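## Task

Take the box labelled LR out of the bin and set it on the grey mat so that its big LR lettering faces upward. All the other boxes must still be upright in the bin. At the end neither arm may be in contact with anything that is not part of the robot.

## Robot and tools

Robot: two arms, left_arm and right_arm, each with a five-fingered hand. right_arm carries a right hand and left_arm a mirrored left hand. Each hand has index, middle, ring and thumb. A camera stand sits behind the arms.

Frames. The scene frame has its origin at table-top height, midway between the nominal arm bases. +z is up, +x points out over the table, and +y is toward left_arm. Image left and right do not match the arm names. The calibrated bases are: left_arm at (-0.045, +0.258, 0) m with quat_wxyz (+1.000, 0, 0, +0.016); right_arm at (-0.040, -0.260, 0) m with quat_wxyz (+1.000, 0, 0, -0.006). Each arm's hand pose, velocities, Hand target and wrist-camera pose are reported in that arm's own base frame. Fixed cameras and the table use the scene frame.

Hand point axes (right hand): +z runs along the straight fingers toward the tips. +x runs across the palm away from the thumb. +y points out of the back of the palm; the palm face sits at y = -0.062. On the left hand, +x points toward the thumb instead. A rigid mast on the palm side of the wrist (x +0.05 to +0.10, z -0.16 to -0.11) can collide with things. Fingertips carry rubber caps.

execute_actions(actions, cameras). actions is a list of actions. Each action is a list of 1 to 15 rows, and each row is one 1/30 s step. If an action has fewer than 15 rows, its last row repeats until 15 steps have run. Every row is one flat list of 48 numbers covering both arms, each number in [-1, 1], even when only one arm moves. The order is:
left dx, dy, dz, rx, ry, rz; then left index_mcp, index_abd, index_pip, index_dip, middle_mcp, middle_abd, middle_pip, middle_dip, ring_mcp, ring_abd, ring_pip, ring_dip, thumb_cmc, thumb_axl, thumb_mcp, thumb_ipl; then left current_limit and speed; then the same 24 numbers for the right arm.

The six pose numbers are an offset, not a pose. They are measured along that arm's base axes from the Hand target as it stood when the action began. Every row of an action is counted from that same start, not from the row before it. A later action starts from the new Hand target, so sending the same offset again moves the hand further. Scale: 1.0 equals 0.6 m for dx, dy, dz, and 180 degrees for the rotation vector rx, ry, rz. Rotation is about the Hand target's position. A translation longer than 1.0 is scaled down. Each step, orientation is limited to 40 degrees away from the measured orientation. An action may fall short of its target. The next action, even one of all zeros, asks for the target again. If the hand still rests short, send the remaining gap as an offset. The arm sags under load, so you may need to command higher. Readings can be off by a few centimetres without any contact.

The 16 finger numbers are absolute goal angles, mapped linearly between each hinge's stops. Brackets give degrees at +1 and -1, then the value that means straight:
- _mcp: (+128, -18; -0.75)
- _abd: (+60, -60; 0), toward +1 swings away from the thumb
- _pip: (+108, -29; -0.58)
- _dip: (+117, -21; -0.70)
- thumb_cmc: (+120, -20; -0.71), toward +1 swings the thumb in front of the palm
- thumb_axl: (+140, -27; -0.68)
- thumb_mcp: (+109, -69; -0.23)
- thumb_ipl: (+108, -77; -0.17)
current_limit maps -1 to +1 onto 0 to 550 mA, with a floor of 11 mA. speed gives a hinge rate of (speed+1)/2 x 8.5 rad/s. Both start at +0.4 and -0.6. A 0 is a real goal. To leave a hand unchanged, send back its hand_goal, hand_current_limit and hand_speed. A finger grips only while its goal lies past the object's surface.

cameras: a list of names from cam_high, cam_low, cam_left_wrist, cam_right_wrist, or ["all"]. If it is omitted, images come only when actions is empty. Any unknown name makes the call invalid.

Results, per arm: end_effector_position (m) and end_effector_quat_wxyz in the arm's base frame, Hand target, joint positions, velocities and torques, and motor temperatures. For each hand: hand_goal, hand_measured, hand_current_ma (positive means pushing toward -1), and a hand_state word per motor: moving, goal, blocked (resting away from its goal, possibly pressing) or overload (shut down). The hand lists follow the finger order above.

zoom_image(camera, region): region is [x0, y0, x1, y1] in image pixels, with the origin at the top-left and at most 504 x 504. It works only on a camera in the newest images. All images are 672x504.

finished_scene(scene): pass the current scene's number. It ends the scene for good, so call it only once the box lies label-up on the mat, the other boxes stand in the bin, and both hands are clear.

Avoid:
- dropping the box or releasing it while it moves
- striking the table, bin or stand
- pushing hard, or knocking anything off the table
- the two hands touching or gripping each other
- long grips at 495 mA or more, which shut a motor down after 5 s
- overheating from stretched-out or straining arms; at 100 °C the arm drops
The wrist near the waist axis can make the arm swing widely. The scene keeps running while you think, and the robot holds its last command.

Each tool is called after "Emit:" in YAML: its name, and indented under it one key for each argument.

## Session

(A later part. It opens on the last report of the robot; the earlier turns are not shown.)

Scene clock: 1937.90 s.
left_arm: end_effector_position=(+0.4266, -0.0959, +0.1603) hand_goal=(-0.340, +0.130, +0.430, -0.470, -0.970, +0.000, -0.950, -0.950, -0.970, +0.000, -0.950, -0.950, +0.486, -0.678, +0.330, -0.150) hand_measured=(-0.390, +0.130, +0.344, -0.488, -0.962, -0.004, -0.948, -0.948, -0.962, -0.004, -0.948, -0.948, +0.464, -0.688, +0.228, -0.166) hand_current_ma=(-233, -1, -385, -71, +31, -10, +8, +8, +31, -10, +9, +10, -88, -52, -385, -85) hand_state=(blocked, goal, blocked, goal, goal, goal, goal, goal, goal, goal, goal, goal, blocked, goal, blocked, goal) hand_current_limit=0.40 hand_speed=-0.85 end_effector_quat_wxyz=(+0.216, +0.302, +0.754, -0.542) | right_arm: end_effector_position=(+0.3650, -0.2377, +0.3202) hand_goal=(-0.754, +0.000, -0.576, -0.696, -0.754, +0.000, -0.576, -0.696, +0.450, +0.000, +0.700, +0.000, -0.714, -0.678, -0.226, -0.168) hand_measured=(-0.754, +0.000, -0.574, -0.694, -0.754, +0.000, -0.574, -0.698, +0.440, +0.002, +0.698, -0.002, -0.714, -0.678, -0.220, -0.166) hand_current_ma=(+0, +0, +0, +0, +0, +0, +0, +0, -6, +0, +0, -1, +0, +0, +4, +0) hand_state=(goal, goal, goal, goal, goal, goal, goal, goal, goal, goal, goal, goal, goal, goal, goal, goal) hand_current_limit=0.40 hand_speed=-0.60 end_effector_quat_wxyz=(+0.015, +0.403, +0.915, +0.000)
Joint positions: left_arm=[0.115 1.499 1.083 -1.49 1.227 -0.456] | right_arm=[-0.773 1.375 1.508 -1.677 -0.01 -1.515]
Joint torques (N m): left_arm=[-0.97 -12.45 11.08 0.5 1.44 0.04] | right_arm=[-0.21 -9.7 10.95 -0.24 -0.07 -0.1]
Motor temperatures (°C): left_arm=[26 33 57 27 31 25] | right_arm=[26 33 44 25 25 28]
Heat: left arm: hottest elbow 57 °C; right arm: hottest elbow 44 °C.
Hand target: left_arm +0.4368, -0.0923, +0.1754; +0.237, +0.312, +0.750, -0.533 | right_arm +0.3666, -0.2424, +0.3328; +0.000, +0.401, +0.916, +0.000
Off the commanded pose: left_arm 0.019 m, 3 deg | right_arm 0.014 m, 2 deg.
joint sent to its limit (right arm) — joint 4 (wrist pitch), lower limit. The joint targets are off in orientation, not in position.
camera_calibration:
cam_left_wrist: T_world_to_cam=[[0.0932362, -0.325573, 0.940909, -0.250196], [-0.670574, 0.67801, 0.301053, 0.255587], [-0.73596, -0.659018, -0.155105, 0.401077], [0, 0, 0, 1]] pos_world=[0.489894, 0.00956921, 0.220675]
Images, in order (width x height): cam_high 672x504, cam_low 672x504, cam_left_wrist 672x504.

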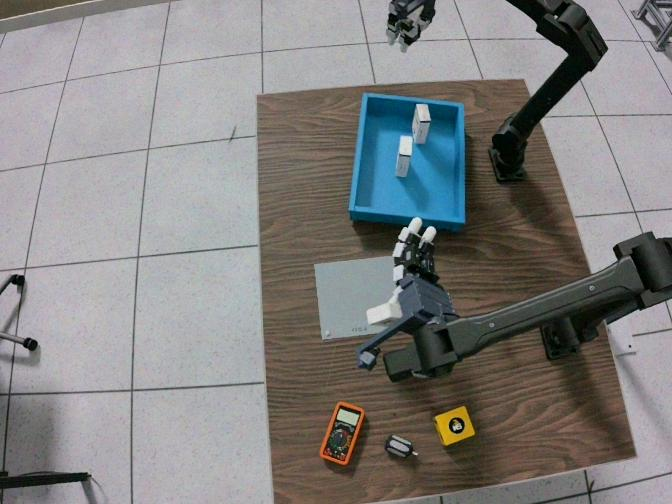

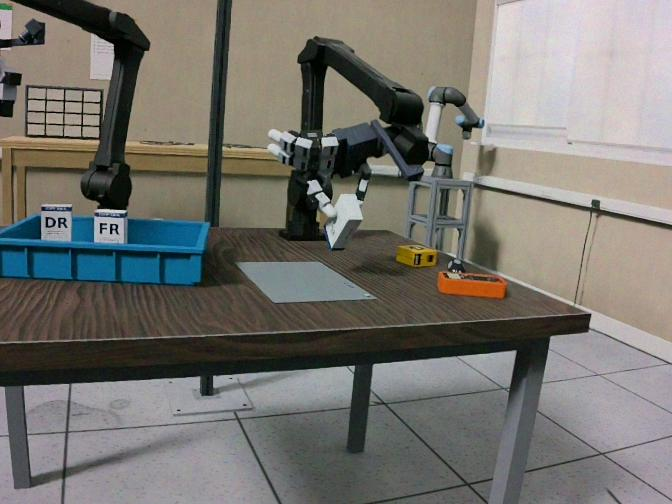

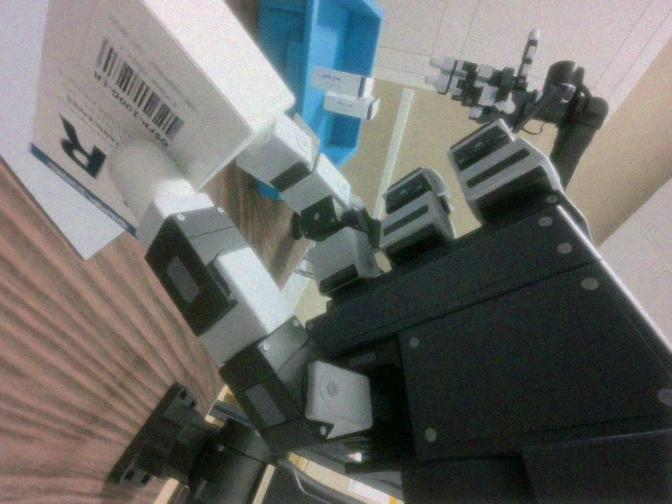

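Emit:
execute_actions:
  actions:
    - [[0.067,-0.005,0,0,0,0,-0.34,0.13,0.43,-0.47,-0.97,0,-0.95,-0.95,-0.97,0,-0.95,-0.95,0.486,-0.678,0.33,-0.15,0.4,-0.85,0,0,0,0,0,0,-0.754,0,-0.576,-0.696,-0.754,0,-0.576,-0.696,0.45,0,0.7,0,-0.714,-0.678,-0.226,-0.168,0.4,-0.6]]
    - [[0.0,0.0,-0.035,0,0,0,-0.34,0.13,0.43,-0.47,-0.97,0,-0.95,-0.95,-0.97,0,-0.95,-0.95,0.486,-0.678,0.33,-0.15,0.4,-0.85,0,0,0,0,0,0,-0.754,0,-0.576,-0.696,-0.754,0,-0.576,-0.696,0.45,0,0.7,0,-0.714,-0.678,-0.226,-0.168,0.4,-0.6]]
  cameras: ["cam_low","cam_left_wrist","cam_high"]

Emit:
zoom_image:
  camera: "cam_low"
  region: [220, 130, 400, 310]

Emit:
zoom_image:
  camera: "cam_high"
  region: [300, 180, 480, 360]

Scene clock: 1961.57 s.
left_arm: end_effector_position=(+0.4730, -0.0914, +0.1529) hand_goal=(-0.340, +0.130, +0.430, -0.470, -0.970, +0.000, -0.950, -0.950, -0.970, +0.000, -0.950, -0.950, +0.486, -0.678, +0.330, -0.150) hand_measured=(-0.390, +0.128, +0.344, -0.488, -0.962, -0.004, -0.948, -0.948, -0.962, -0.004, -0.948, -0.948, +0.464, -0.690, +0.228, -0.166) hand_current_ma=(-233, -3, -385, -71, +28, -10, +8, +8, +29, -10, +9, +10, -93, -54, -385, -85) hand_state=(blocked, goal, blocked, goal, goal, goal, goal, goal, goal, goal, goal, goal, blocked, goal, blocked, goal) hand_current_limit=0.40 hand_speed=-0.85 end_effector_quat_wxyz=(+0.234, +0.307, +0.752, -0.534) | right_arm: end_effector_position=(+0.3650, -0.2377, +0.3202) hand_goal=(-0.754, +0.000, -0.576, -0.696, -0.754, +0.000, -0.576, -0.696, +0.450, +0.000, +0.700, +0.000, -0.714, -0.678, -0.226, -0.168) hand_measured=(-0.754, +0.000, -0.574, -0.694, -0.754, +0.000, -0.574, -0.698, +0.440, +0.002, +0.698, -0.002, -0.714, -0.678, -0.220, -0.166) hand_current_ma=(+0, +0, +0, +0, +0, +0, +0, +0, -6, +0, +0, -1, +0, +0, +4, +0) hand_state=(goal, goal, goal, goal, goal, goal, goal, goal, goal, goal, goal, goal, goal, goal, goal, goal) hand_current_limit=0.40 hand_speed=-0.60 end_effector_quat_wxyz=(+0.015, +0.403, +0.915, +0.000)
Joint positions: left_arm=[0.113 1.589 1.167 -1.399 1.234 -0.505] | right_arm=[-0.773 1.375 1.508 -1.677 -0.01 -1.515]
Joint torques (N m): left_arm=[-2.26 -12.4 9.98 0.58 1.38 0] | right_arm=[-0.26 -9.7 10.97 -0.24 -0.07 -0.11]
Motor temperatures (°C): left_arm=[26 33 52 27 31 25] | right_arm=[26 33 44 25 25 28]
Heat: left arm: hottest elbow 52 °C; right arm: hottest elbow 44 °C.
Hand target: left_arm +0.4770, -0.0953, +0.1543; +0.237, +0.312, +0.750, -0.533 | right_arm +0.3666, -0.2424, +0.3328; +0.000, +0.401, +0.916, +0.000
Off the commanded pose: left_arm 0.006 m, 1 deg | right_arm 0.014 m, 2 deg.
joint sent to its limit (right arm) — joint 4 (wrist pitch), lower limit. The joint targets are off in orientation, not in position.
camera_calibration:
cam_left_wrist: T_world_to_cam=[[0.0610738, -0.326517, 0.943216, -0.231282], [-0.692339, 0.666838, 0.275671, 0.299011], [-0.718983, -0.669861, -0.185334, 0.432605], [0, 0, 0, 1]] pos_world=[0.532178, 0.0148765, 0.215896]
Images, in order (width x height): cam_high 672x504, cam_low 672x504, cam_left_wrist 672x504.

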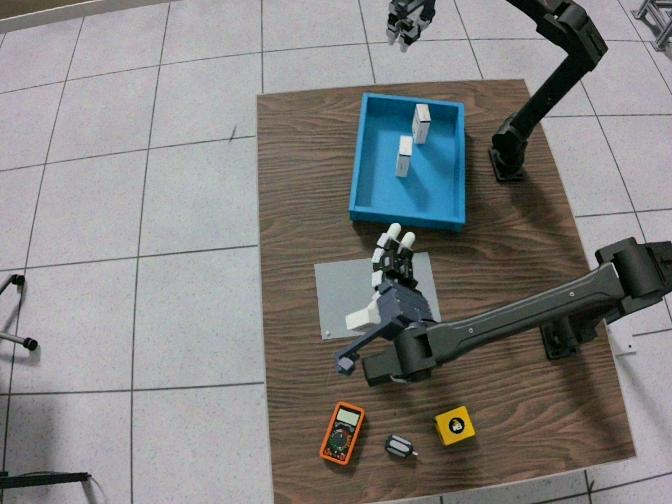

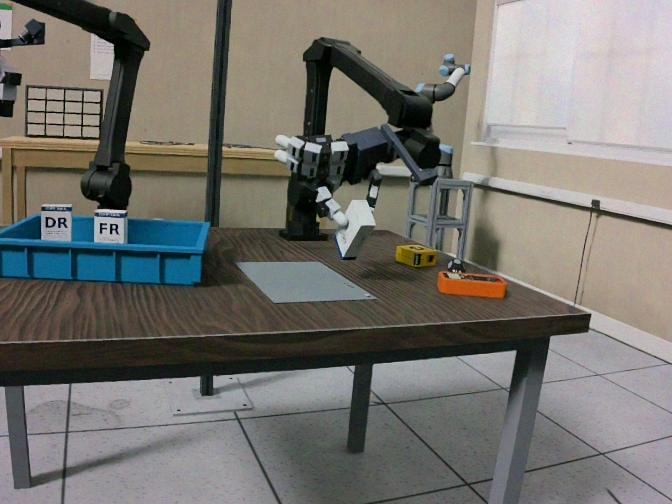

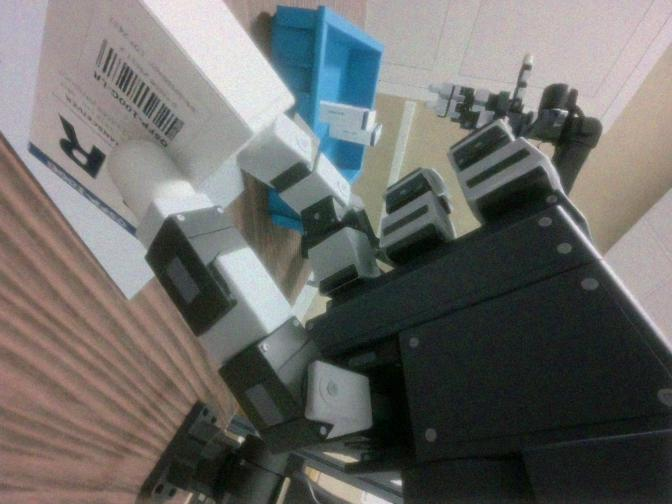

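Scaled by 2.800.

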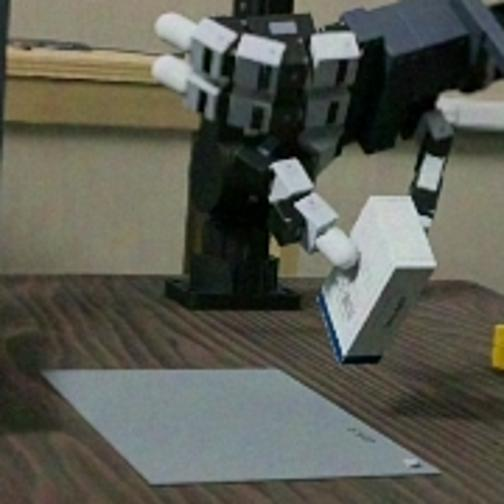

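Scaled by 2.800.

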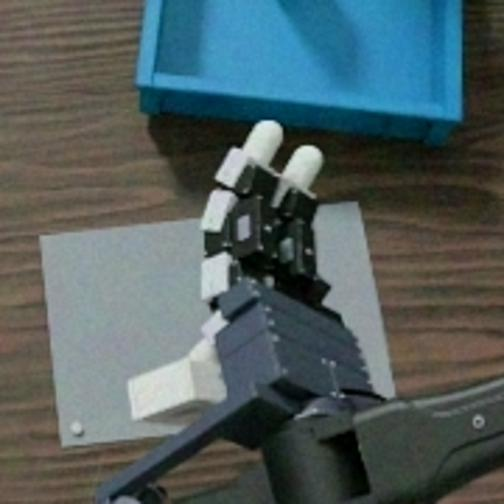

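Emit:
execute_actions:
  actions:
    - [[0.0,-0.033,-0.02,0,0,0,-0.34,0.13,0.43,-0.47,-0.97,0,-0.95,-0.95,-0.97,0,-0.95,-0.95,0.486,-0.678,0.33,-0.15,0.4,-0.85,0,0,0,0,0,0,-0.754,0,-0.576,-0.696,-0.754,0,-0.576,-0.696,0.45,0,0.7,0,-0.714,-0.678,-0.226,-0.168,0.4,-0.6]]
    - [[0.0,0.0,-0.025,0,0,0,-0.34,0.13,0.43,-0.47,-0.97,0,-0.95,-0.95,-0.97,0,-0.95,-0.95,0.486,-0.678,0.33,-0.15,0.4,-0.85,0,0,0,0,0,0,-0.754,0,-0.576,-0.696,-0.754,0,-0.576,-0.696,0.45,0,0.7,0,-0.714,-0.678,-0.226,-0.168,0.4,-0.6]]
  cameras: ["cam_low","cam_left_wrist","cam_high"]

Emit:
zoom_image:
  camera: "cam_low"
  region: [250, 150, 400, 300]

Emit:
zoom_image:
  camera: "cam_high"
  region: [310, 240, 430, 360]

Scene clock: 1979.53 s.
left_arm: end_effector_position=(+0.4716, -0.1155, +0.1261) hand_goal=(-0.340, +0.130, +0.430, -0.470, -0.970, +0.000, -0.950, -0.950, -0.970, +0.000, -0.950, -0.950, +0.486, -0.678, +0.330, -0.150) hand_measured=(-0.390, +0.128, +0.346, -0.488, -0.964, -0.004, -0.948, -0.948, -0.964, -0.004, -0.948, -0.948, +0.464, -0.690, +0.228, -0.166) hand_current_ma=(-233, -4, -385, -71, +27, -10, +8, +8, +28, -9, +9, +10, -94, -55, -385, -85) hand_state=(blocked, goal, blocked, goal, goal, goal, goal, goal, goal, goal, goal, goal, blocked, goal, blocked, goal) hand_current_limit=0.40 hand_speed=-0.85 end_effector_quat_wxyz=(+0.232, +0.310, +0.751, -0.535) | right_arm: end_effector_position=(+0.3650, -0.2377, +0.3202) hand_goal=(-0.754, +0.000, -0.576, -0.696, -0.754, +0.000, -0.576, -0.696, +0.450, +0.000, +0.700, +0.000, -0.714, -0.678, -0.226, -0.168) hand_measured=(-0.754, +0.000, -0.574, -0.694, -0.754, +0.000, -0.574, -0.698, +0.440, +0.002, +0.698, -0.002, -0.714, -0.678, -0.220, -0.166) hand_current_ma=(+0, +0, +0, +0, +0, +0, +0, +0, -6, +0, +0, -1, +0, +0, +4, +0) hand_state=(goal, goal, goal, goal, goal, goal, goal, goal, goal, goal, goal, goal, goal, goal, goal, goal) hand_current_limit=0.40 hand_speed=-0.60 end_effector_quat_wxyz=(+0.015, +0.403, +0.915, +0.000)
Joint positions: left_arm=[0.058 1.591 1.097 -1.196 1.243 -0.645] | right_arm=[-0.773 1.375 1.508 -1.677 -0.01 -1.515]
Joint torques (N m): left_arm=[-1.49 -12.22 9.95 0.84 1.36 0.05] | right_arm=[-0.26 -9.82 10.95 -0.25 -0.07 -0.1]
Heat: left arm: hottest elbow 50 °C; right arm: hottest elbow 45 °C.
Hand target: left_arm +0.4770, -0.1151, +0.1274; +0.237, +0.312, +0.750, -0.533 | right_arm +0.3666, -0.2424, +0.3328; +0.000, +0.401, +0.916, +0.000
Off the commanded pose: left_arm 0.005 m, 1 deg | right_arm 0.014 m, 2 deg.
joint sent to its limit (right arm) — joint 4 (wrist pitch), lower limit. The joint targets are off in orientation, not in position.
camera_calibration:
cam_left_wrist: T_world_to_cam=[[0.0589449, -0.326816, 0.943248, -0.212895], [-0.686078, 0.673105, 0.276091, 0.319245], [-0.725136, -0.663416, -0.184545, 0.414121], [0, 0, 0, 1]] pos_world=[0.53187, -0.00972848, 0.189096]
Images, in order (width x height): cam_high 672x504, cam_low 672x504, cam_left_wrist 672x504.

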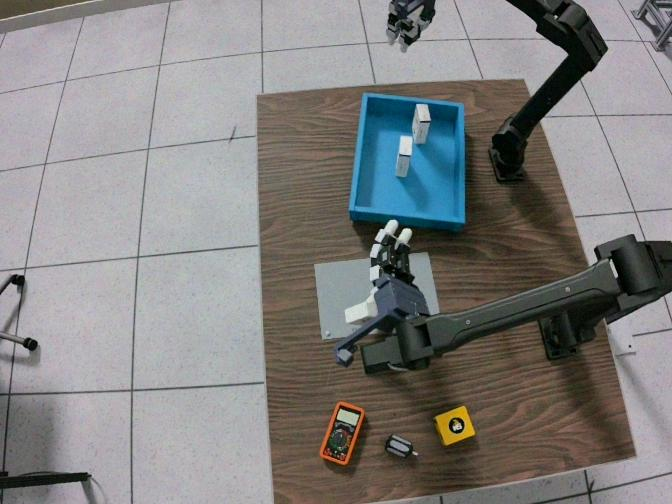

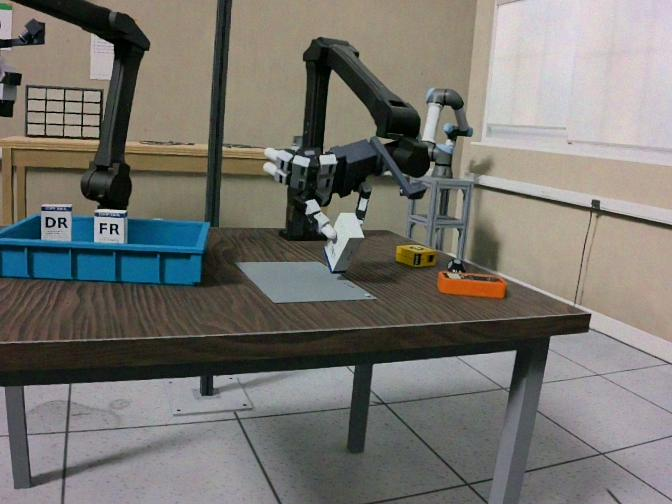

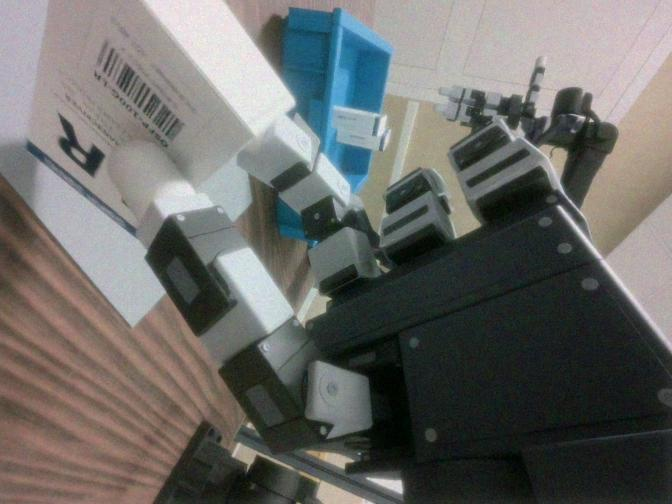

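Scaled by 3.360.

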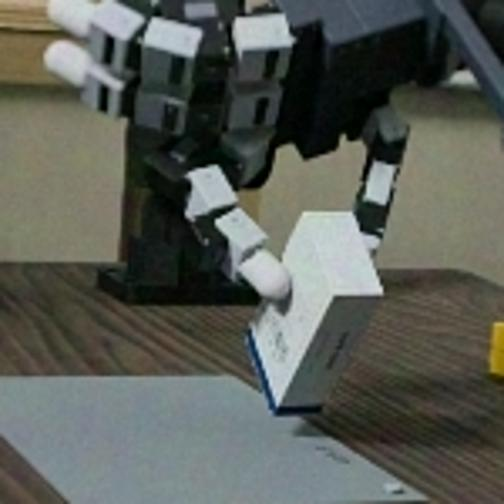

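Scaled by 4.200.

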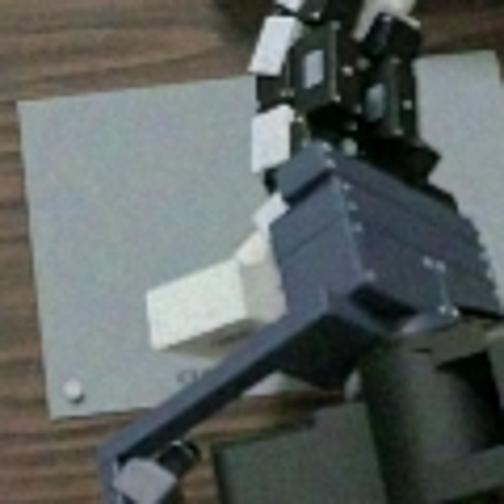

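Emit:
execute_actions:
  actions:
    - [[0.0,0,-0.0167,0,0,0,-0.34,0.13,0.43,-0.47,-0.97,0,-0.95,-0.95,-0.97,0,-0.95,-0.95,0.486,-0.678,0.33,-0.15,0.4,-0.85,0,0,0,0,0,0,-0.754,0,-0.576,-0.696,-0.754,0,-0.576,-0.696,0.45,0,0.7,0,-0.714,-0.678,-0.226,-0.168,0.4,-0.6]]
    - [[-0.025,0.0,-0.008,0,0,0,-0.34,0.13,0.43,-0.47,-0.97,0,-0.95,-0.95,-0.97,0,-0.95,-0.95,0.486,-0.678,0.33,-0.15,0.4,-0.85,0,0,0,0,0,0,-0.754,0,-0.576,-0.696,-0.754,0,-0.576,-0.696,0.45,0,0.7,0,-0.714,-0.678,-0.226,-0.168,0.4,-0.6]]
  cameras: ["cam_low","cam_high"]

Emit:
zoom_image:
  camera: "cam_low"
  region: [250, 150, 400, 300]

Emit:
zoom_image:
  camera: "cam_high"
  region: [310, 240, 430, 360]

Scene clock: 1991.90 s.
left_arm: end_effector_position=(+0.4608, -0.1169, +0.1106) hand_goal=(-0.340, +0.130, +0.430, -0.470, -0.970, +0.000, -0.950, -0.950, -0.970, +0.000, -0.950, -0.950, +0.486, -0.678, +0.330, -0.150) hand_measured=(-0.390, +0.136, +0.346, -0.488, -0.964, -0.004, -0.948, -0.948, -0.962, -0.004, -0.948, -0.948, +0.474, -0.684, +0.228, -0.166) hand_current_ma=(-233, +21, -376, -77, +28, -10, +8, +8, +28, -9, +9, +10, -47, -24, -385, -88) hand_state=(blocked, goal, blocked, goal, goal, goal, goal, goal, goal, goal, goal, goal, goal, goal, blocked, goal) hand_current_limit=0.40 hand_speed=-0.85 end_effector_quat_wxyz=(+0.232, +0.310, +0.749, -0.537) | right_arm: end_effector_position=(+0.3650, -0.2377, +0.3202) hand_goal=(-0.754, +0.000, -0.576, -0.696, -0.754, +0.000, -0.576, -0.696, +0.450, +0.000, +0.700, +0.000, -0.714, -0.678, -0.226, -0.168) hand_measured=(-0.754, +0.000, -0.574, -0.694, -0.754, +0.000, -0.574, -0.698, +0.440, +0.002, +0.698, -0.002, -0.714, -0.678, -0.220, -0.166) hand_current_ma=(+0, +0, +0, +0, +0, +0, +0, +0, -6, +0, +0, -1, +0, +0, +4, +0) hand_state=(goal, goal, goal, goal, goal, goal, goal, goal, goal, goal, goal, goal, goal, goal, goal, goal) hand_current_limit=0.40 hand_speed=-0.60 end_effector_quat_wxyz=(+0.015, +0.403, +0.915, +0.000)
Joint positions: left_arm=[0.058 1.588 1.044 -1.152 1.248 -0.639] | right_arm=[-0.773 1.375 1.508 -1.677 -0.01 -1.515]
Joint torques (N m): left_arm=[-1.32 -12.86 8.76 0.75 1.15 0] | right_arm=[-0.21 -9.7 10.96 -0.24 -0.08 -0.11]
Heat: left arm: hottest elbow 50 °C; right arm: hottest elbow 45 °C.
Hand target: left_arm +0.4620, -0.1150, +0.1125; +0.237, +0.312, +0.750, -0.533 | right_arm +0.3666, -0.2424, +0.3328; +0.000, +0.401, +0.916, +0.000
Off the commanded pose: left_arm 0.003 m, 1 deg | right_arm 0.014 m, 2 deg.
joint sent to its limit (right arm) — joint 4 (wrist pitch), lower limit. The joint targets are off in orientation, not in position.
Images, in order (width x height): cam_high 672x504, cam_low 672x504.

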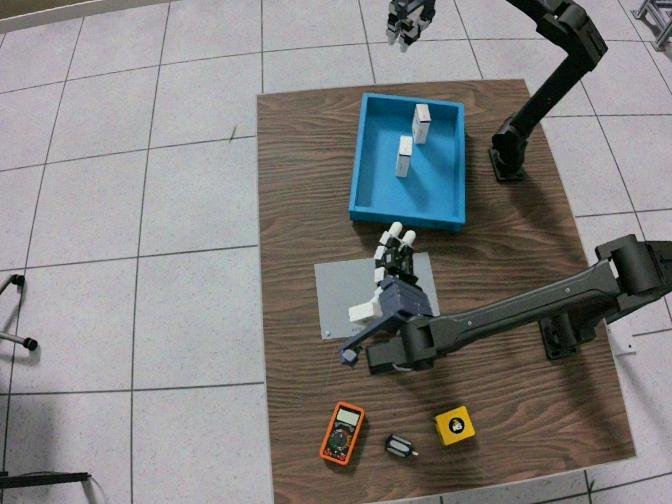

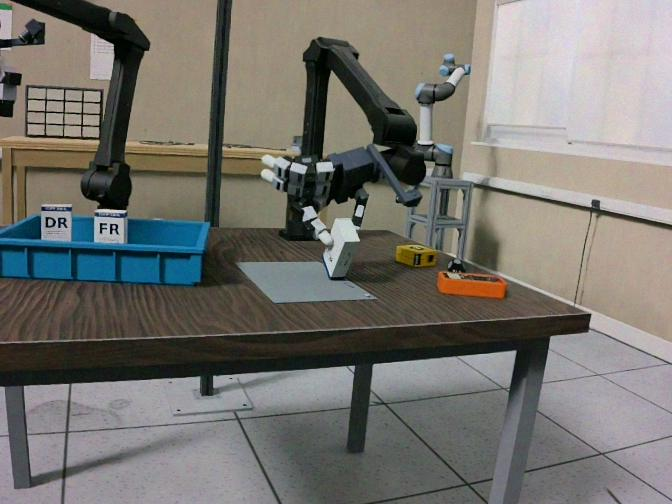

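Scaled by 3.360.

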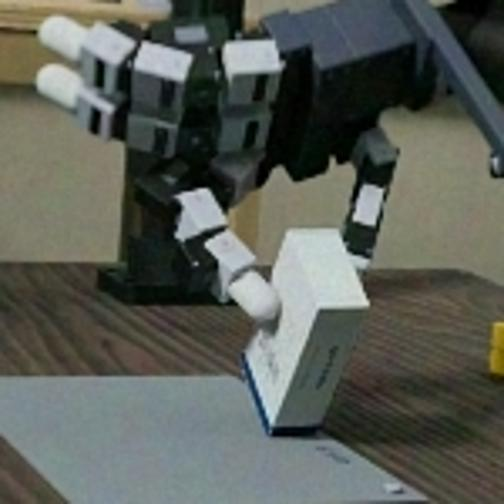

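Scaled by 4.200.

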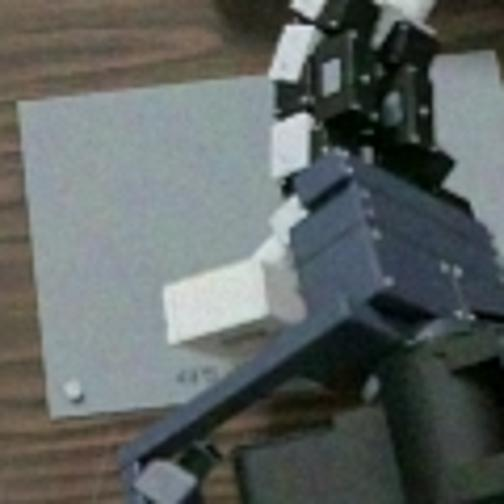

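Emit:
execute_actions:
  actions:
    - [[-0.022,0,-0.008,0,0,0,-0.34,0.13,0.43,-0.47,-0.97,0,-0.95,-0.95,-0.97,0,-0.95,-0.95,0.486,-0.678,0.33,-0.15,0.4,-0.85,0,0,0,0,0,0,-0.754,0,-0.576,-0.696,-0.754,0,-0.576,-0.696,0.45,0,0.7,0,-0.714,-0.678,-0.226,-0.168,0.4,-0.6]]
    - [[-0.022,0.0,-0.004,0,0,0,-0.34,0.13,0.43,-0.47,-0.97,0,-0.95,-0.95,-0.97,0,-0.95,-0.95,0.486,-0.678,0.33,-0.15,0.4,-0.85,0,0,0,0,0,0,-0.754,0,-0.576,-0.696,-0.754,0,-0.576,-0.696,0.45,0,0.7,0,-0.714,-0.678,-0.226,-0.168,0.4,-0.6]]
  cameras: ["cam_low","cam_high"]

Emit:
zoom_image:
  camera: "cam_low"
  region: [250, 150, 400, 300]

Emit:
zoom_image:
  camera: "cam_high"
  region: [310, 240, 430, 360]

Scene clock: 2000.10 s.
left_arm: end_effector_position=(+0.4338, -0.1189, +0.1068) hand_goal=(-0.340, +0.130, +0.430, -0.470, -0.970, +0.000, -0.950, -0.950, -0.970, +0.000, -0.950, -0.950, +0.486, -0.678, +0.330, -0.150) hand_measured=(-0.390, +0.140, +0.346, -0.488, -0.962, -0.004, -0.948, -0.948, -0.962, -0.004, -0.948, -0.948, +0.478, -0.682, +0.228, -0.166) hand_current_ma=(-233, +30, -376, -77, +30, -10, +8, +8, +29, -9, +9, +10, -32, -16, -385, -89) hand_state=(blocked, goal, blocked, goal, goal, goal, goal, goal, goal, goal, goal, goal, goal, goal, blocked, goal) hand_current_limit=0.40 hand_speed=-0.85 end_effector_quat_wxyz=(+0.235, +0.313, +0.747, -0.537) | right_arm: end_effector_position=(+0.3650, -0.2377, +0.3202) hand_goal=(-0.754, +0.000, -0.576, -0.696, -0.754, +0.000, -0.576, -0.696, +0.450, +0.000, +0.700, +0.000, -0.714, -0.678, -0.226, -0.168) hand_measured=(-0.754, +0.000, -0.574, -0.694, -0.754, +0.000, -0.574, -0.698, +0.440, +0.002, +0.698, -0.002, -0.714, -0.678, -0.220, -0.166) hand_current_ma=(+0, +0, +0, +0, +0, +0, +0, +0, -6, +0, +0, -1, +0, +0, +4, +0) hand_state=(goal, goal, goal, goal, goal, goal, goal, goal, goal, goal, goal, goal, goal, goal, goal, goal) hand_current_limit=0.40 hand_speed=-0.60 end_effector_quat_wxyz=(+0.015, +0.403, +0.915, +0.000)
Joint positions: left_arm=[0.058 1.53 0.961 -1.131 1.25 -0.625] | right_arm=[-0.773 1.375 1.508 -1.677 -0.01 -1.515]
Joint torques (N m): left_arm=[-1.03 -11.05 8.69 0.76 1.05 0] | right_arm=[-0.15 -9.7 10.97 -0.24 -0.08 -0.11]
Heat: left arm: hottest elbow 49 °C; right arm: hottest elbow 45 °C.
Hand target: left_arm +0.4356, -0.1151, +0.1054; +0.237, +0.312, +0.750, -0.533 | right_arm +0.3666, -0.2424, +0.3328; +0.000, +0.401, +0.916, +0.000
Off the commanded pose: left_arm 0.004 m, 1 deg | right_arm 0.014 m, 2 deg.
joint sent to its limit (right arm) — joint 4 (wrist pitch), lower limit. The joint targets are off in orientation, not in position.
Images, in order (width x height): cam_high 672x504, cam_low 672x504.

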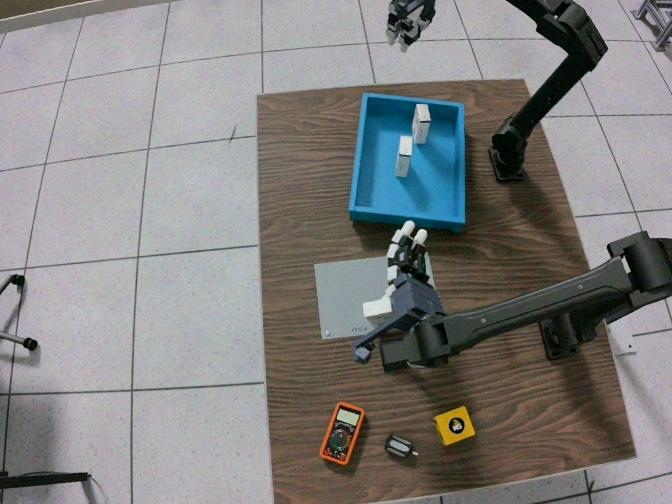

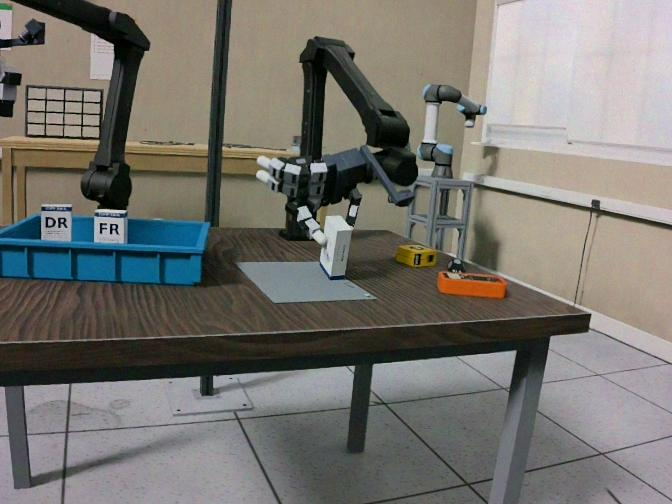

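Scaled by 3.360.

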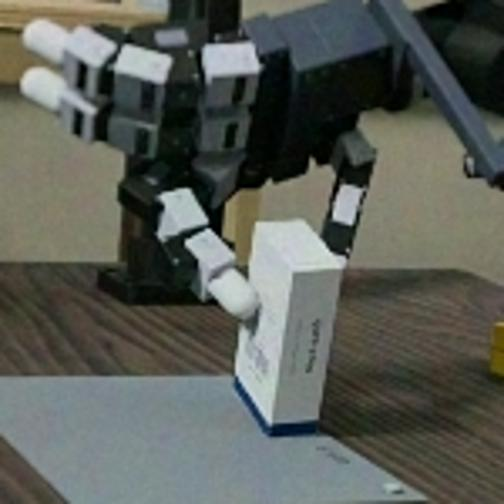

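Scaled by 4.200.

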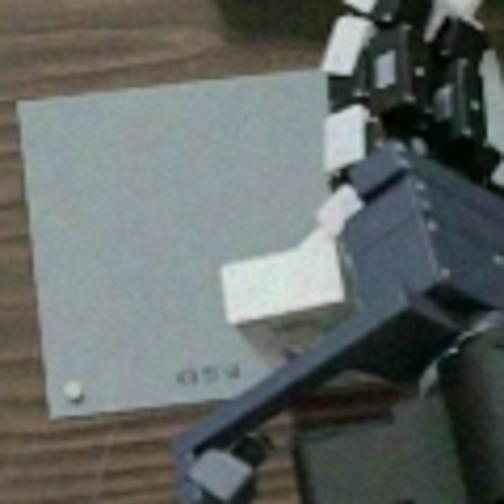

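Emit:
execute_actions:
  actions:
    - [[-0.013,0,-0.004,0.025,0,0,-0.34,0.13,0.43,-0.47,-0.97,0,-0.95,-0.95,-0.97,0,-0.95,-0.95,0.486,-0.678,0.33,-0.15,0.4,-0.85,0,0,0,0,0,0,-0.754,0,-0.576,-0.696,-0.754,0,-0.576,-0.696,0.45,0,0.7,0,-0.714,-0.678,-0.226,-0.168,0.4,-0.6]]
  cameras: ["cam_low","cam_high","cam_left_wrist"]

Emit:
zoom_image:
  camera: "cam_low"
  region: [250, 150, 400, 300]

Emit:
zoom_image:
  camera: "cam_high"
  region: [310, 240, 430, 360]

Scene clock: 2090.43 s.
left_arm: end_effector_position=(+0.4256, -0.1122, +0.1001) hand_goal=(-0.340, +0.130, +0.430, -0.470, -0.970, +0.000, -0.950, -0.950, -0.970, +0.000, -0.950, -0.950, +0.486, -0.678, +0.330, -0.150) hand_measured=(-0.394, +0.132, +0.348, -0.490, -0.962, -0.002, -0.948, -0.948, -0.962, -0.002, -0.948, -0.948, +0.472, -0.684, +0.228, -0.166) hand_current_ma=(-249, +9, -371, -78, +29, -9, +7, +8, +28, -8, +9, +10, -60, -31, -385, -92) hand_state=(blocked, goal, blocked, goal, goal, goal, goal, goal, goal, goal, goal, goal, goal, goal, blocked, goal) hand_current_limit=0.40 hand_speed=-0.85 end_effector_quat_wxyz=(+0.221, +0.316, +0.772, -0.506) | right_arm: end_effector_position=(+0.3650, -0.2377, +0.3202) hand_goal=(-0.754, +0.000, -0.576, -0.696, -0.754, +0.000, -0.576, -0.696, +0.450, +0.000, +0.700, +0.000, -0.714, -0.678, -0.226, -0.168) hand_measured=(-0.754, +0.000, -0.574, -0.694, -0.754, +0.000, -0.574, -0.698, +0.440, +0.002, +0.698, -0.002, -0.714, -0.678, -0.220, -0.166) hand_current_ma=(+0, +0, +0, +0, +0, +0, +0, +0, -6, +0, +0, -1, +0, +0, +4, +0) hand_state=(goal, goal, goal, goal, goal, goal, goal, goal, goal, goal, goal, goal, goal, goal, goal, goal) hand_current_limit=0.40 hand_speed=-0.60 end_effector_quat_wxyz=(+0.015, +0.403, +0.915, +0.000)
Joint positions: left_arm=[0.047 1.488 0.93 -1.07 1.17 -0.709] | right_arm=[-0.773 1.375 1.508 -1.677 -0.01 -1.515]
Joint torques (N m): left_arm=[-2.14 -11.11 9.09 1.03 1.18 -0.02] | right_arm=[-0.21 -9.64 10.95 -0.25 -0.08 -0.11]
Motor temperatures (°C): left_arm=[26 32 45 27 30 25] | right_arm=[26 33 45 25 25 28]
Heat: left arm: hottest elbow 45 °C; right arm: hottest elbow 45 °C.
Hand target: left_arm +0.4277, -0.1152, +0.1029; +0.224, +0.321, +0.770, -0.504 | right_arm +0.3666, -0.2424, +0.3328; +0.000, +0.401, +0.916, +0.000
Off the commanded pose: left_arm 0.005 m, 1 deg | right_arm 0.014 m, 2 deg.
joint sent to its limit (right arm) — joint 4 (wrist pitch), lower limit. The joint targets are off in orientation, not in position.
camera_calibration:
cam_left_wrist: T_world_to_cam=[[0.0630703, -0.396113, 0.916033, -0.191299], [-0.688968, 0.646775, 0.327116, 0.285763], [-0.722043, -0.651749, -0.232117, 0.382845], [0, 0, 0, 1]] pos_world=[0.485377, -0.0110823, 0.170623]
Images, in order (width x height): cam_high 672x504, cam_low 672x504, cam_left_wrist 672x504.

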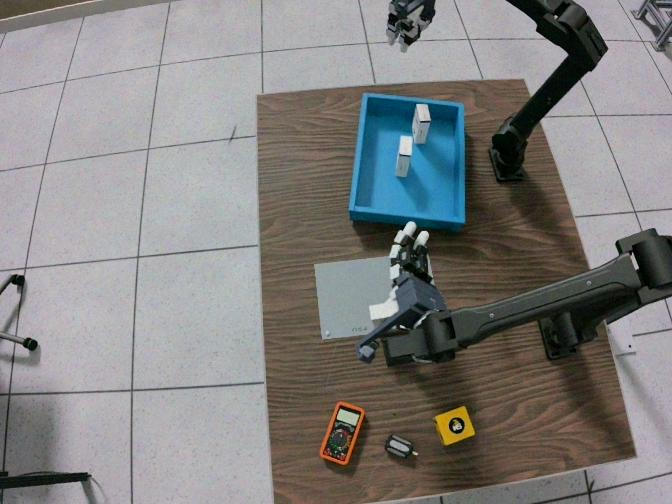

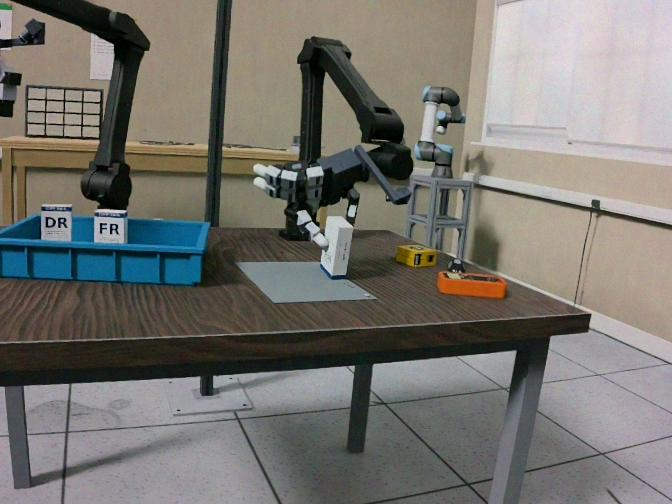

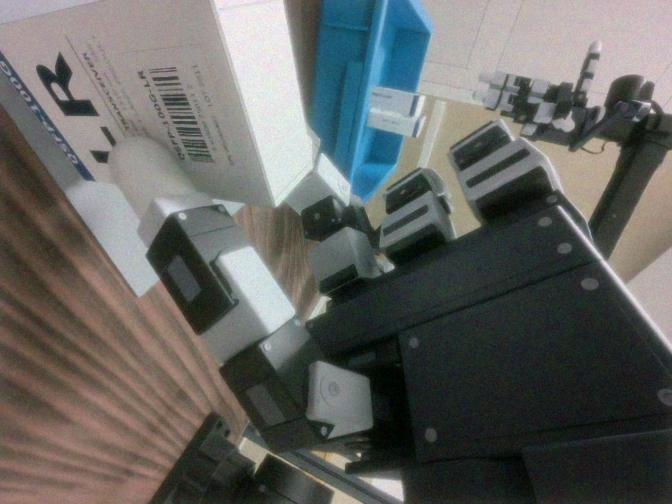

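Scaled by 3.360.

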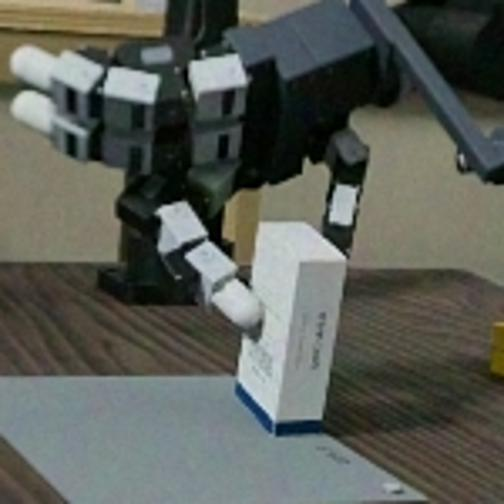

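Scaled by 4.200.

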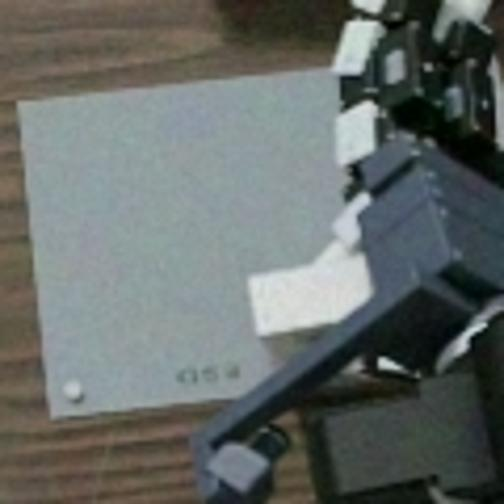

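Emit:
execute_actions:
  actions:
    - [[0,0,0,0,0,0,-0.39,0.13,0.36,-0.48,-0.97,0,-0.95,-0.95,-0.97,0,-0.95,-0.95,0.48,-0.678,0.24,-0.16,0.4,-0.95,0,0,0,0,0,0,-0.754,0,-0.576,-0.696,-0.754,0,-0.576,-0.696,0.45,0,0.7,0,-0.714,-0.678,-0.226,-0.168,0.4,-0.6]]
    - [[0,0,0,0,0,0,-0.39,0.13,0.32,-0.48,-0.97,0,-0.95,-0.95,-0.97,0,-0.95,-0.95,0.48,-0.678,0.21,-0.16,0.4,-0.95,0,0,0,0,0,0,-0.754,0,-0.576,-0.696,-0.754,0,-0.576,-0.696,0.45,0,0.7,0,-0.714,-0.678,-0.226,-0.168,0.4,-0.6]]
    - [[0,0,0,0,0,0,-0.38,0.13,0.28,-0.48,-0.97,0,-0.95,-0.95,-0.97,0,-0.95,-0.95,0.48,-0.678,0.18,-0.16,0.4,-0.95,0,0,0,0,0,0,-0.754,0,-0.576,-0.696,-0.754,0,-0.576,-0.696,0.45,0,0.7,0,-0.714,-0.678,-0.226,-0.168,0.4,-0.6]]
  cameras: ["cam_low","cam_high","cam_left_wrist"]

Emit:
zoom_image:
  camera: "cam_low"
  region: [250, 150, 400, 300]

Scene clock: 2104.23 s.
left_arm: end_effector_position=(+0.4260, -0.1121, +0.1001) hand_goal=(-0.380, +0.130, +0.280, -0.480, -0.970, +0.000, -0.950, -0.950, -0.970, +0.000, -0.950, -0.950, +0.480, -0.678, +0.180, -0.160) hand_measured=(-0.380, +0.130, +0.282, -0.482, -0.962, -0.002, -0.948, -0.948, -0.962, -0.002, -0.948, -0.948, +0.470, -0.684, +0.182, -0.162) hand_current_ma=(+1, +2, +8, -10, +29, -9, +7, +8, +28, -8, +9, +10, -37, -24, +8, -9) hand_state=(goal, goal, goal, goal, goal, goal, goal, goal, goal, goal, goal, goal, goal, goal, goal, goal) hand_current_limit=0.40 hand_speed=-0.95 end_effector_quat_wxyz=(+0.221, +0.315, +0.772, -0.506) | right_arm: end_effector_position=(+0.3650, -0.2377, +0.3202) hand_goal=(-0.754, +0.000, -0.576, -0.696, -0.754, +0.000, -0.576, -0.696, +0.450, +0.000, +0.700, +0.000, -0.714, -0.678, -0.226, -0.168) hand_measured=(-0.754, +0.000, -0.574, -0.694, -0.754, +0.000, -0.574, -0.698, +0.440, +0.002, +0.698, -0.002, -0.714, -0.678, -0.220, -0.166) hand_current_ma=(+0, +0, +0, +0, +0, +0, +0, +0, -6, +0, +0, -1, +0, +0, +4, +0) hand_state=(goal, goal, goal, goal, goal, goal, goal, goal, goal, goal, goal, goal, goal, goal, goal, goal) hand_current_limit=0.40 hand_speed=-0.60 end_effector_quat_wxyz=(+0.015, +0.403, +0.915, +0.000)
Joint positions: left_arm=[0.047 1.488 0.93 -1.066 1.17 -0.713] | right_arm=[-0.773 1.375 1.508 -1.677 -0.01 -1.515]
Joint torques (N m): left_arm=[-2.14 -10.93 9.05 0.95 1.19 -0.02] | right_arm=[-0.26 -9.76 10.95 -0.24 -0.08 -0.1]
Heat: left arm: hottest elbow 46 °C; right arm: hottest elbow 45 °C.
Hand target: left_arm +0.4277, -0.1152, +0.1029; +0.224, +0.321, +0.770, -0.504 | right_arm +0.3666, -0.2424, +0.3328; +0.000, +0.401, +0.916, +0.000
Off the commanded pose: left_arm 0.004 m, 1 deg | right_arm 0.014 m, 2 deg.
joint sent to its limit (right arm) — joint 4 (wrist pitch), lower limit. The joint targets are off in orientation, not in position.
camera_calibration:
cam_left_wrist: T_world_to_cam=[[0.0633364, -0.396179, 0.915986, -0.1914], [-0.68989, 0.645832, 0.327036, 0.286357], [-0.721138, -0.652643, -0.232415, 0.382729], [0, 0, 0, 1]] pos_world=[0.485678, -0.0109816, 0.170623]
Images, in order (width x height): cam_high 672x504, cam_low 672x504, cam_left_wrist 672x504.

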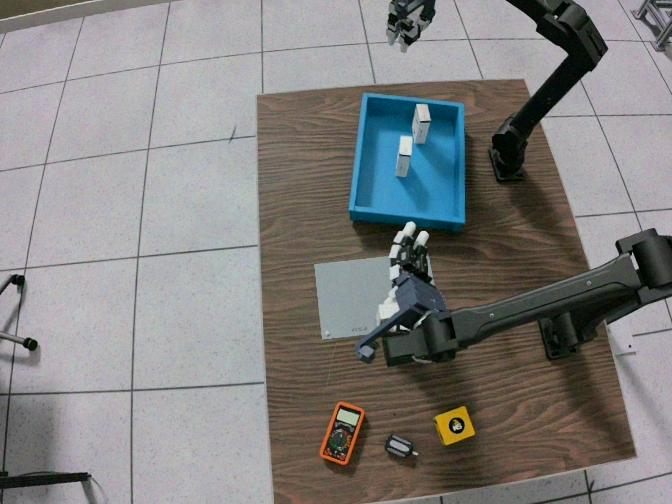

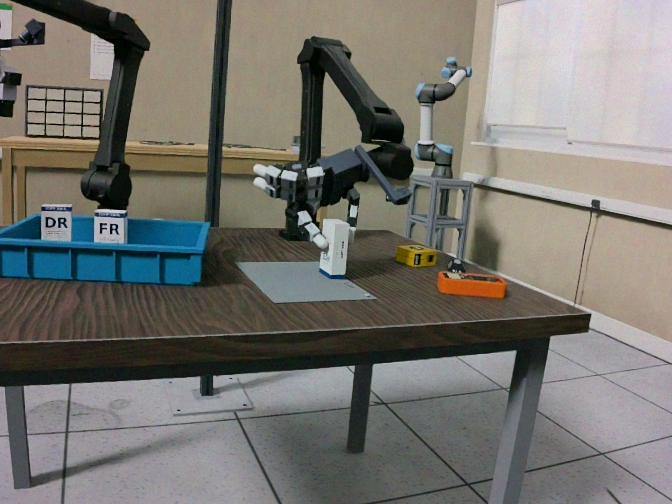

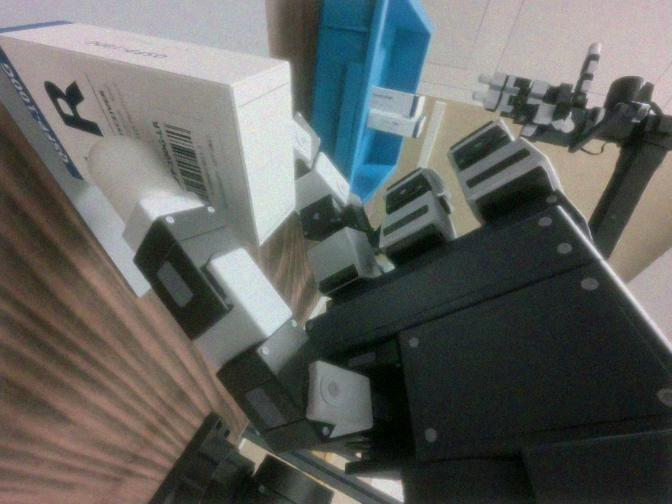

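Scaled by 3.360.

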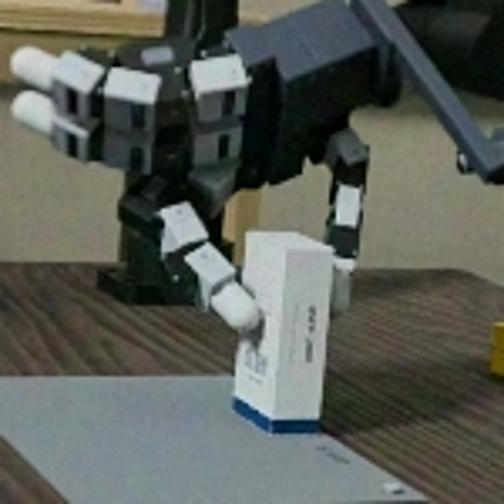

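Emit:
execute_actions:
  actions:
    - [[0,0,0,0,0,0,-0.38,0.13,0.2,-0.48,-0.97,0,-0.95,-0.95,-0.97,0,-0.95,-0.95,0.48,-0.678,0.12,-0.16,0.4,-0.9,0,0,0,0,0,0,-0.754,0,-0.576,-0.696,-0.754,0,-0.576,-0.696,0.45,0,0.7,0,-0.714,-0.678,-0.226,-0.168,0.4,-0.6]]
    - [[0,0,0,0,0,0,-0.38,0.13,0.1,-0.48,-0.97,0,-0.95,-0.95,-0.97,0,-0.95,-0.95,0.48,-0.678,0.06,-0.16,0.4,-0.9,0,0,0,0,0,0,-0.754,0,-0.576,-0.696,-0.754,0,-0.576,-0.696,0.45,0,0.7,0,-0.714,-0.678,-0.226,-0.168,0.4,-0.6]]
    - [[0,0,0,0,0,0,-0.38,0.13,0,-0.48,-0.97,0,-0.95,-0.95,-0.97,0,-0.95,-0.95,0.48,-0.678,0,-0.16,0.4,-0.8,0,0,0,0,0,0,-0.754,0,-0.576,-0.696,-0.754,0,-0.576,-0.696,0.45,0,0.7,0,-0.714,-0.678,-0.226,-0.168,0.4,-0.6]]
  cameras: ["cam_low","cam_high","cam_left_wrist"]

Emit:
zoom_image:
  camera: "cam_low"
  region: [250, 150, 400, 300]

Scene clock: 2115.87 s.
left_arm: end_effector_position=(+0.4260, -0.1121, +0.1001) hand_goal=(-0.380, +0.130, +0.000, -0.480, -0.970, +0.000, -0.950, -0.950, -0.970, +0.000, -0.950, -0.950, +0.480, -0.678, +0.000, -0.160) hand_measured=(-0.380, +0.130, +0.002, -0.482, -0.962, -0.002, -0.948, -0.948, -0.962, -0.002, -0.948, -0.948, +0.470, -0.682, +0.004, -0.162) hand_current_ma=(+2, +0, +10, -9, +29, -9, +7, +8, +28, -8, +9, +10, -37, -18, +15, -8) hand_state=(goal, goal, goal, goal, goal, goal, goal, goal, goal, goal, goal, goal, goal, goal, goal, goal) hand_current_limit=0.40 hand_speed=-0.80 end_effector_quat_wxyz=(+0.221, +0.315, +0.772, -0.506) | right_arm: end_effector_position=(+0.3650, -0.2377, +0.3202) hand_goal=(-0.754, +0.000, -0.576, -0.696, -0.754, +0.000, -0.576, -0.696, +0.450, +0.000, +0.700, +0.000, -0.714, -0.678, -0.226, -0.168) hand_measured=(-0.754, +0.000, -0.574, -0.694, -0.754, +0.000, -0.574, -0.698, +0.440, +0.002, +0.698, -0.002, -0.714, -0.678, -0.220, -0.166) hand_current_ma=(+0, +0, +0, +0, +0, +0, +0, +0, -6, +0, +0, -1, +0, +0, +4, +0) hand_state=(goal, goal, goal, goal, goal, goal, goal, goal, goal, goal, goal, goal, goal, goal, goal, goal) hand_current_limit=0.40 hand_speed=-0.60 end_effector_quat_wxyz=(+0.015, +0.403, +0.915, +0.000)
Joint positions: left_arm=[0.047 1.488 0.93 -1.066 1.17 -0.713] | right_arm=[-0.773 1.375 1.508 -1.677 -0.01 -1.515]
Joint torques (N m): left_arm=[-2.14 -10.99 9.05 0.92 1.19 -0.02] | right_arm=[-0.15 -9.7 10.92 -0.24 -0.08 -0.09]
Heat: left arm: hottest elbow 46 °C; right arm: hottest elbow 45 °C.
Hand target: left_arm +0.4277, -0.1152, +0.1029; +0.224, +0.321, +0.770, -0.504 | right_arm +0.3666, -0.2424, +0.3328; +0.000, +0.401, +0.916, +0.000
Off the commanded pose: left_arm 0.004 m, 1 deg | right_arm 0.014 m, 2 deg.
joint sent to its limit (right arm) — joint 4 (wrist pitch), lower limit. The joint targets are off in orientation, not in position.
camera_calibration:
cam_left_wrist: T_world_to_cam=[[0.0633364, -0.396179, 0.915986, -0.1914], [-0.68989, 0.645832, 0.327036, 0.286357], [-0.721138, -0.652643, -0.232415, 0.382729], [0, 0, 0, 1]] pos_world=[0.485678, -0.0109816, 0.170623]
Images, in order (width x height): cam_high 672x504, cam_low 672x504, cam_left_wrist 672x504.

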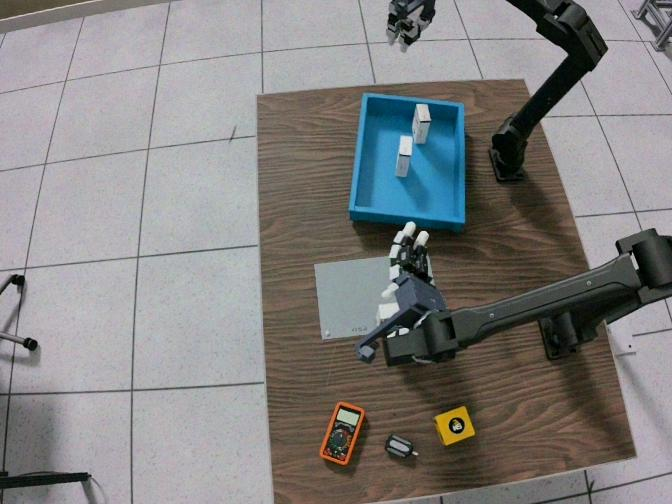

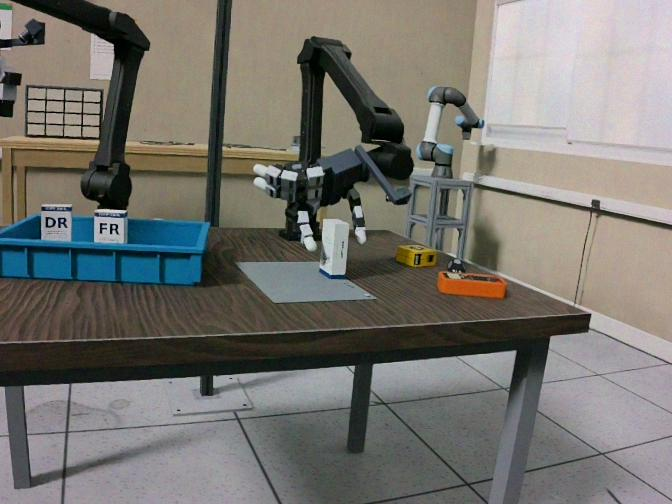

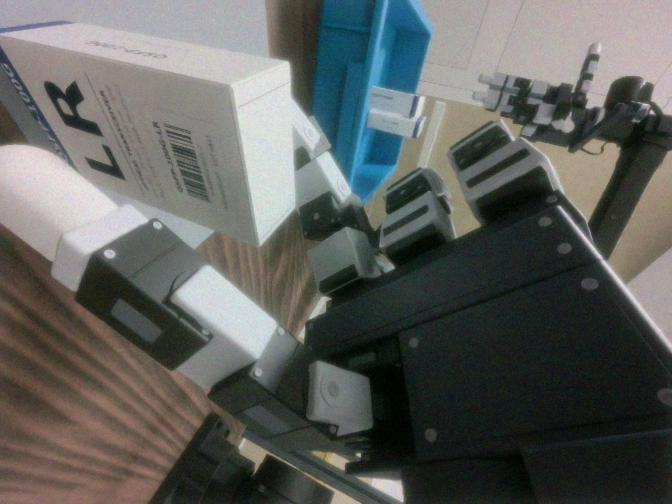

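Scaled by 3.360.

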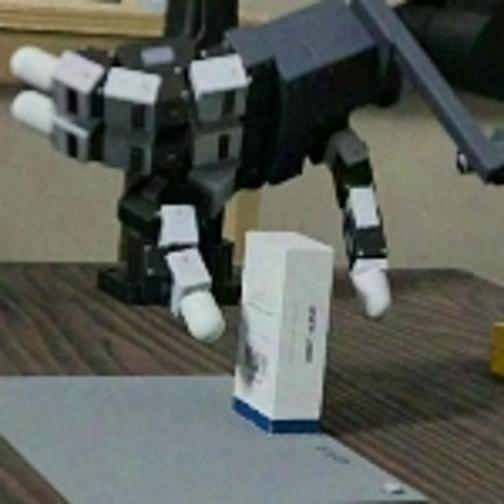

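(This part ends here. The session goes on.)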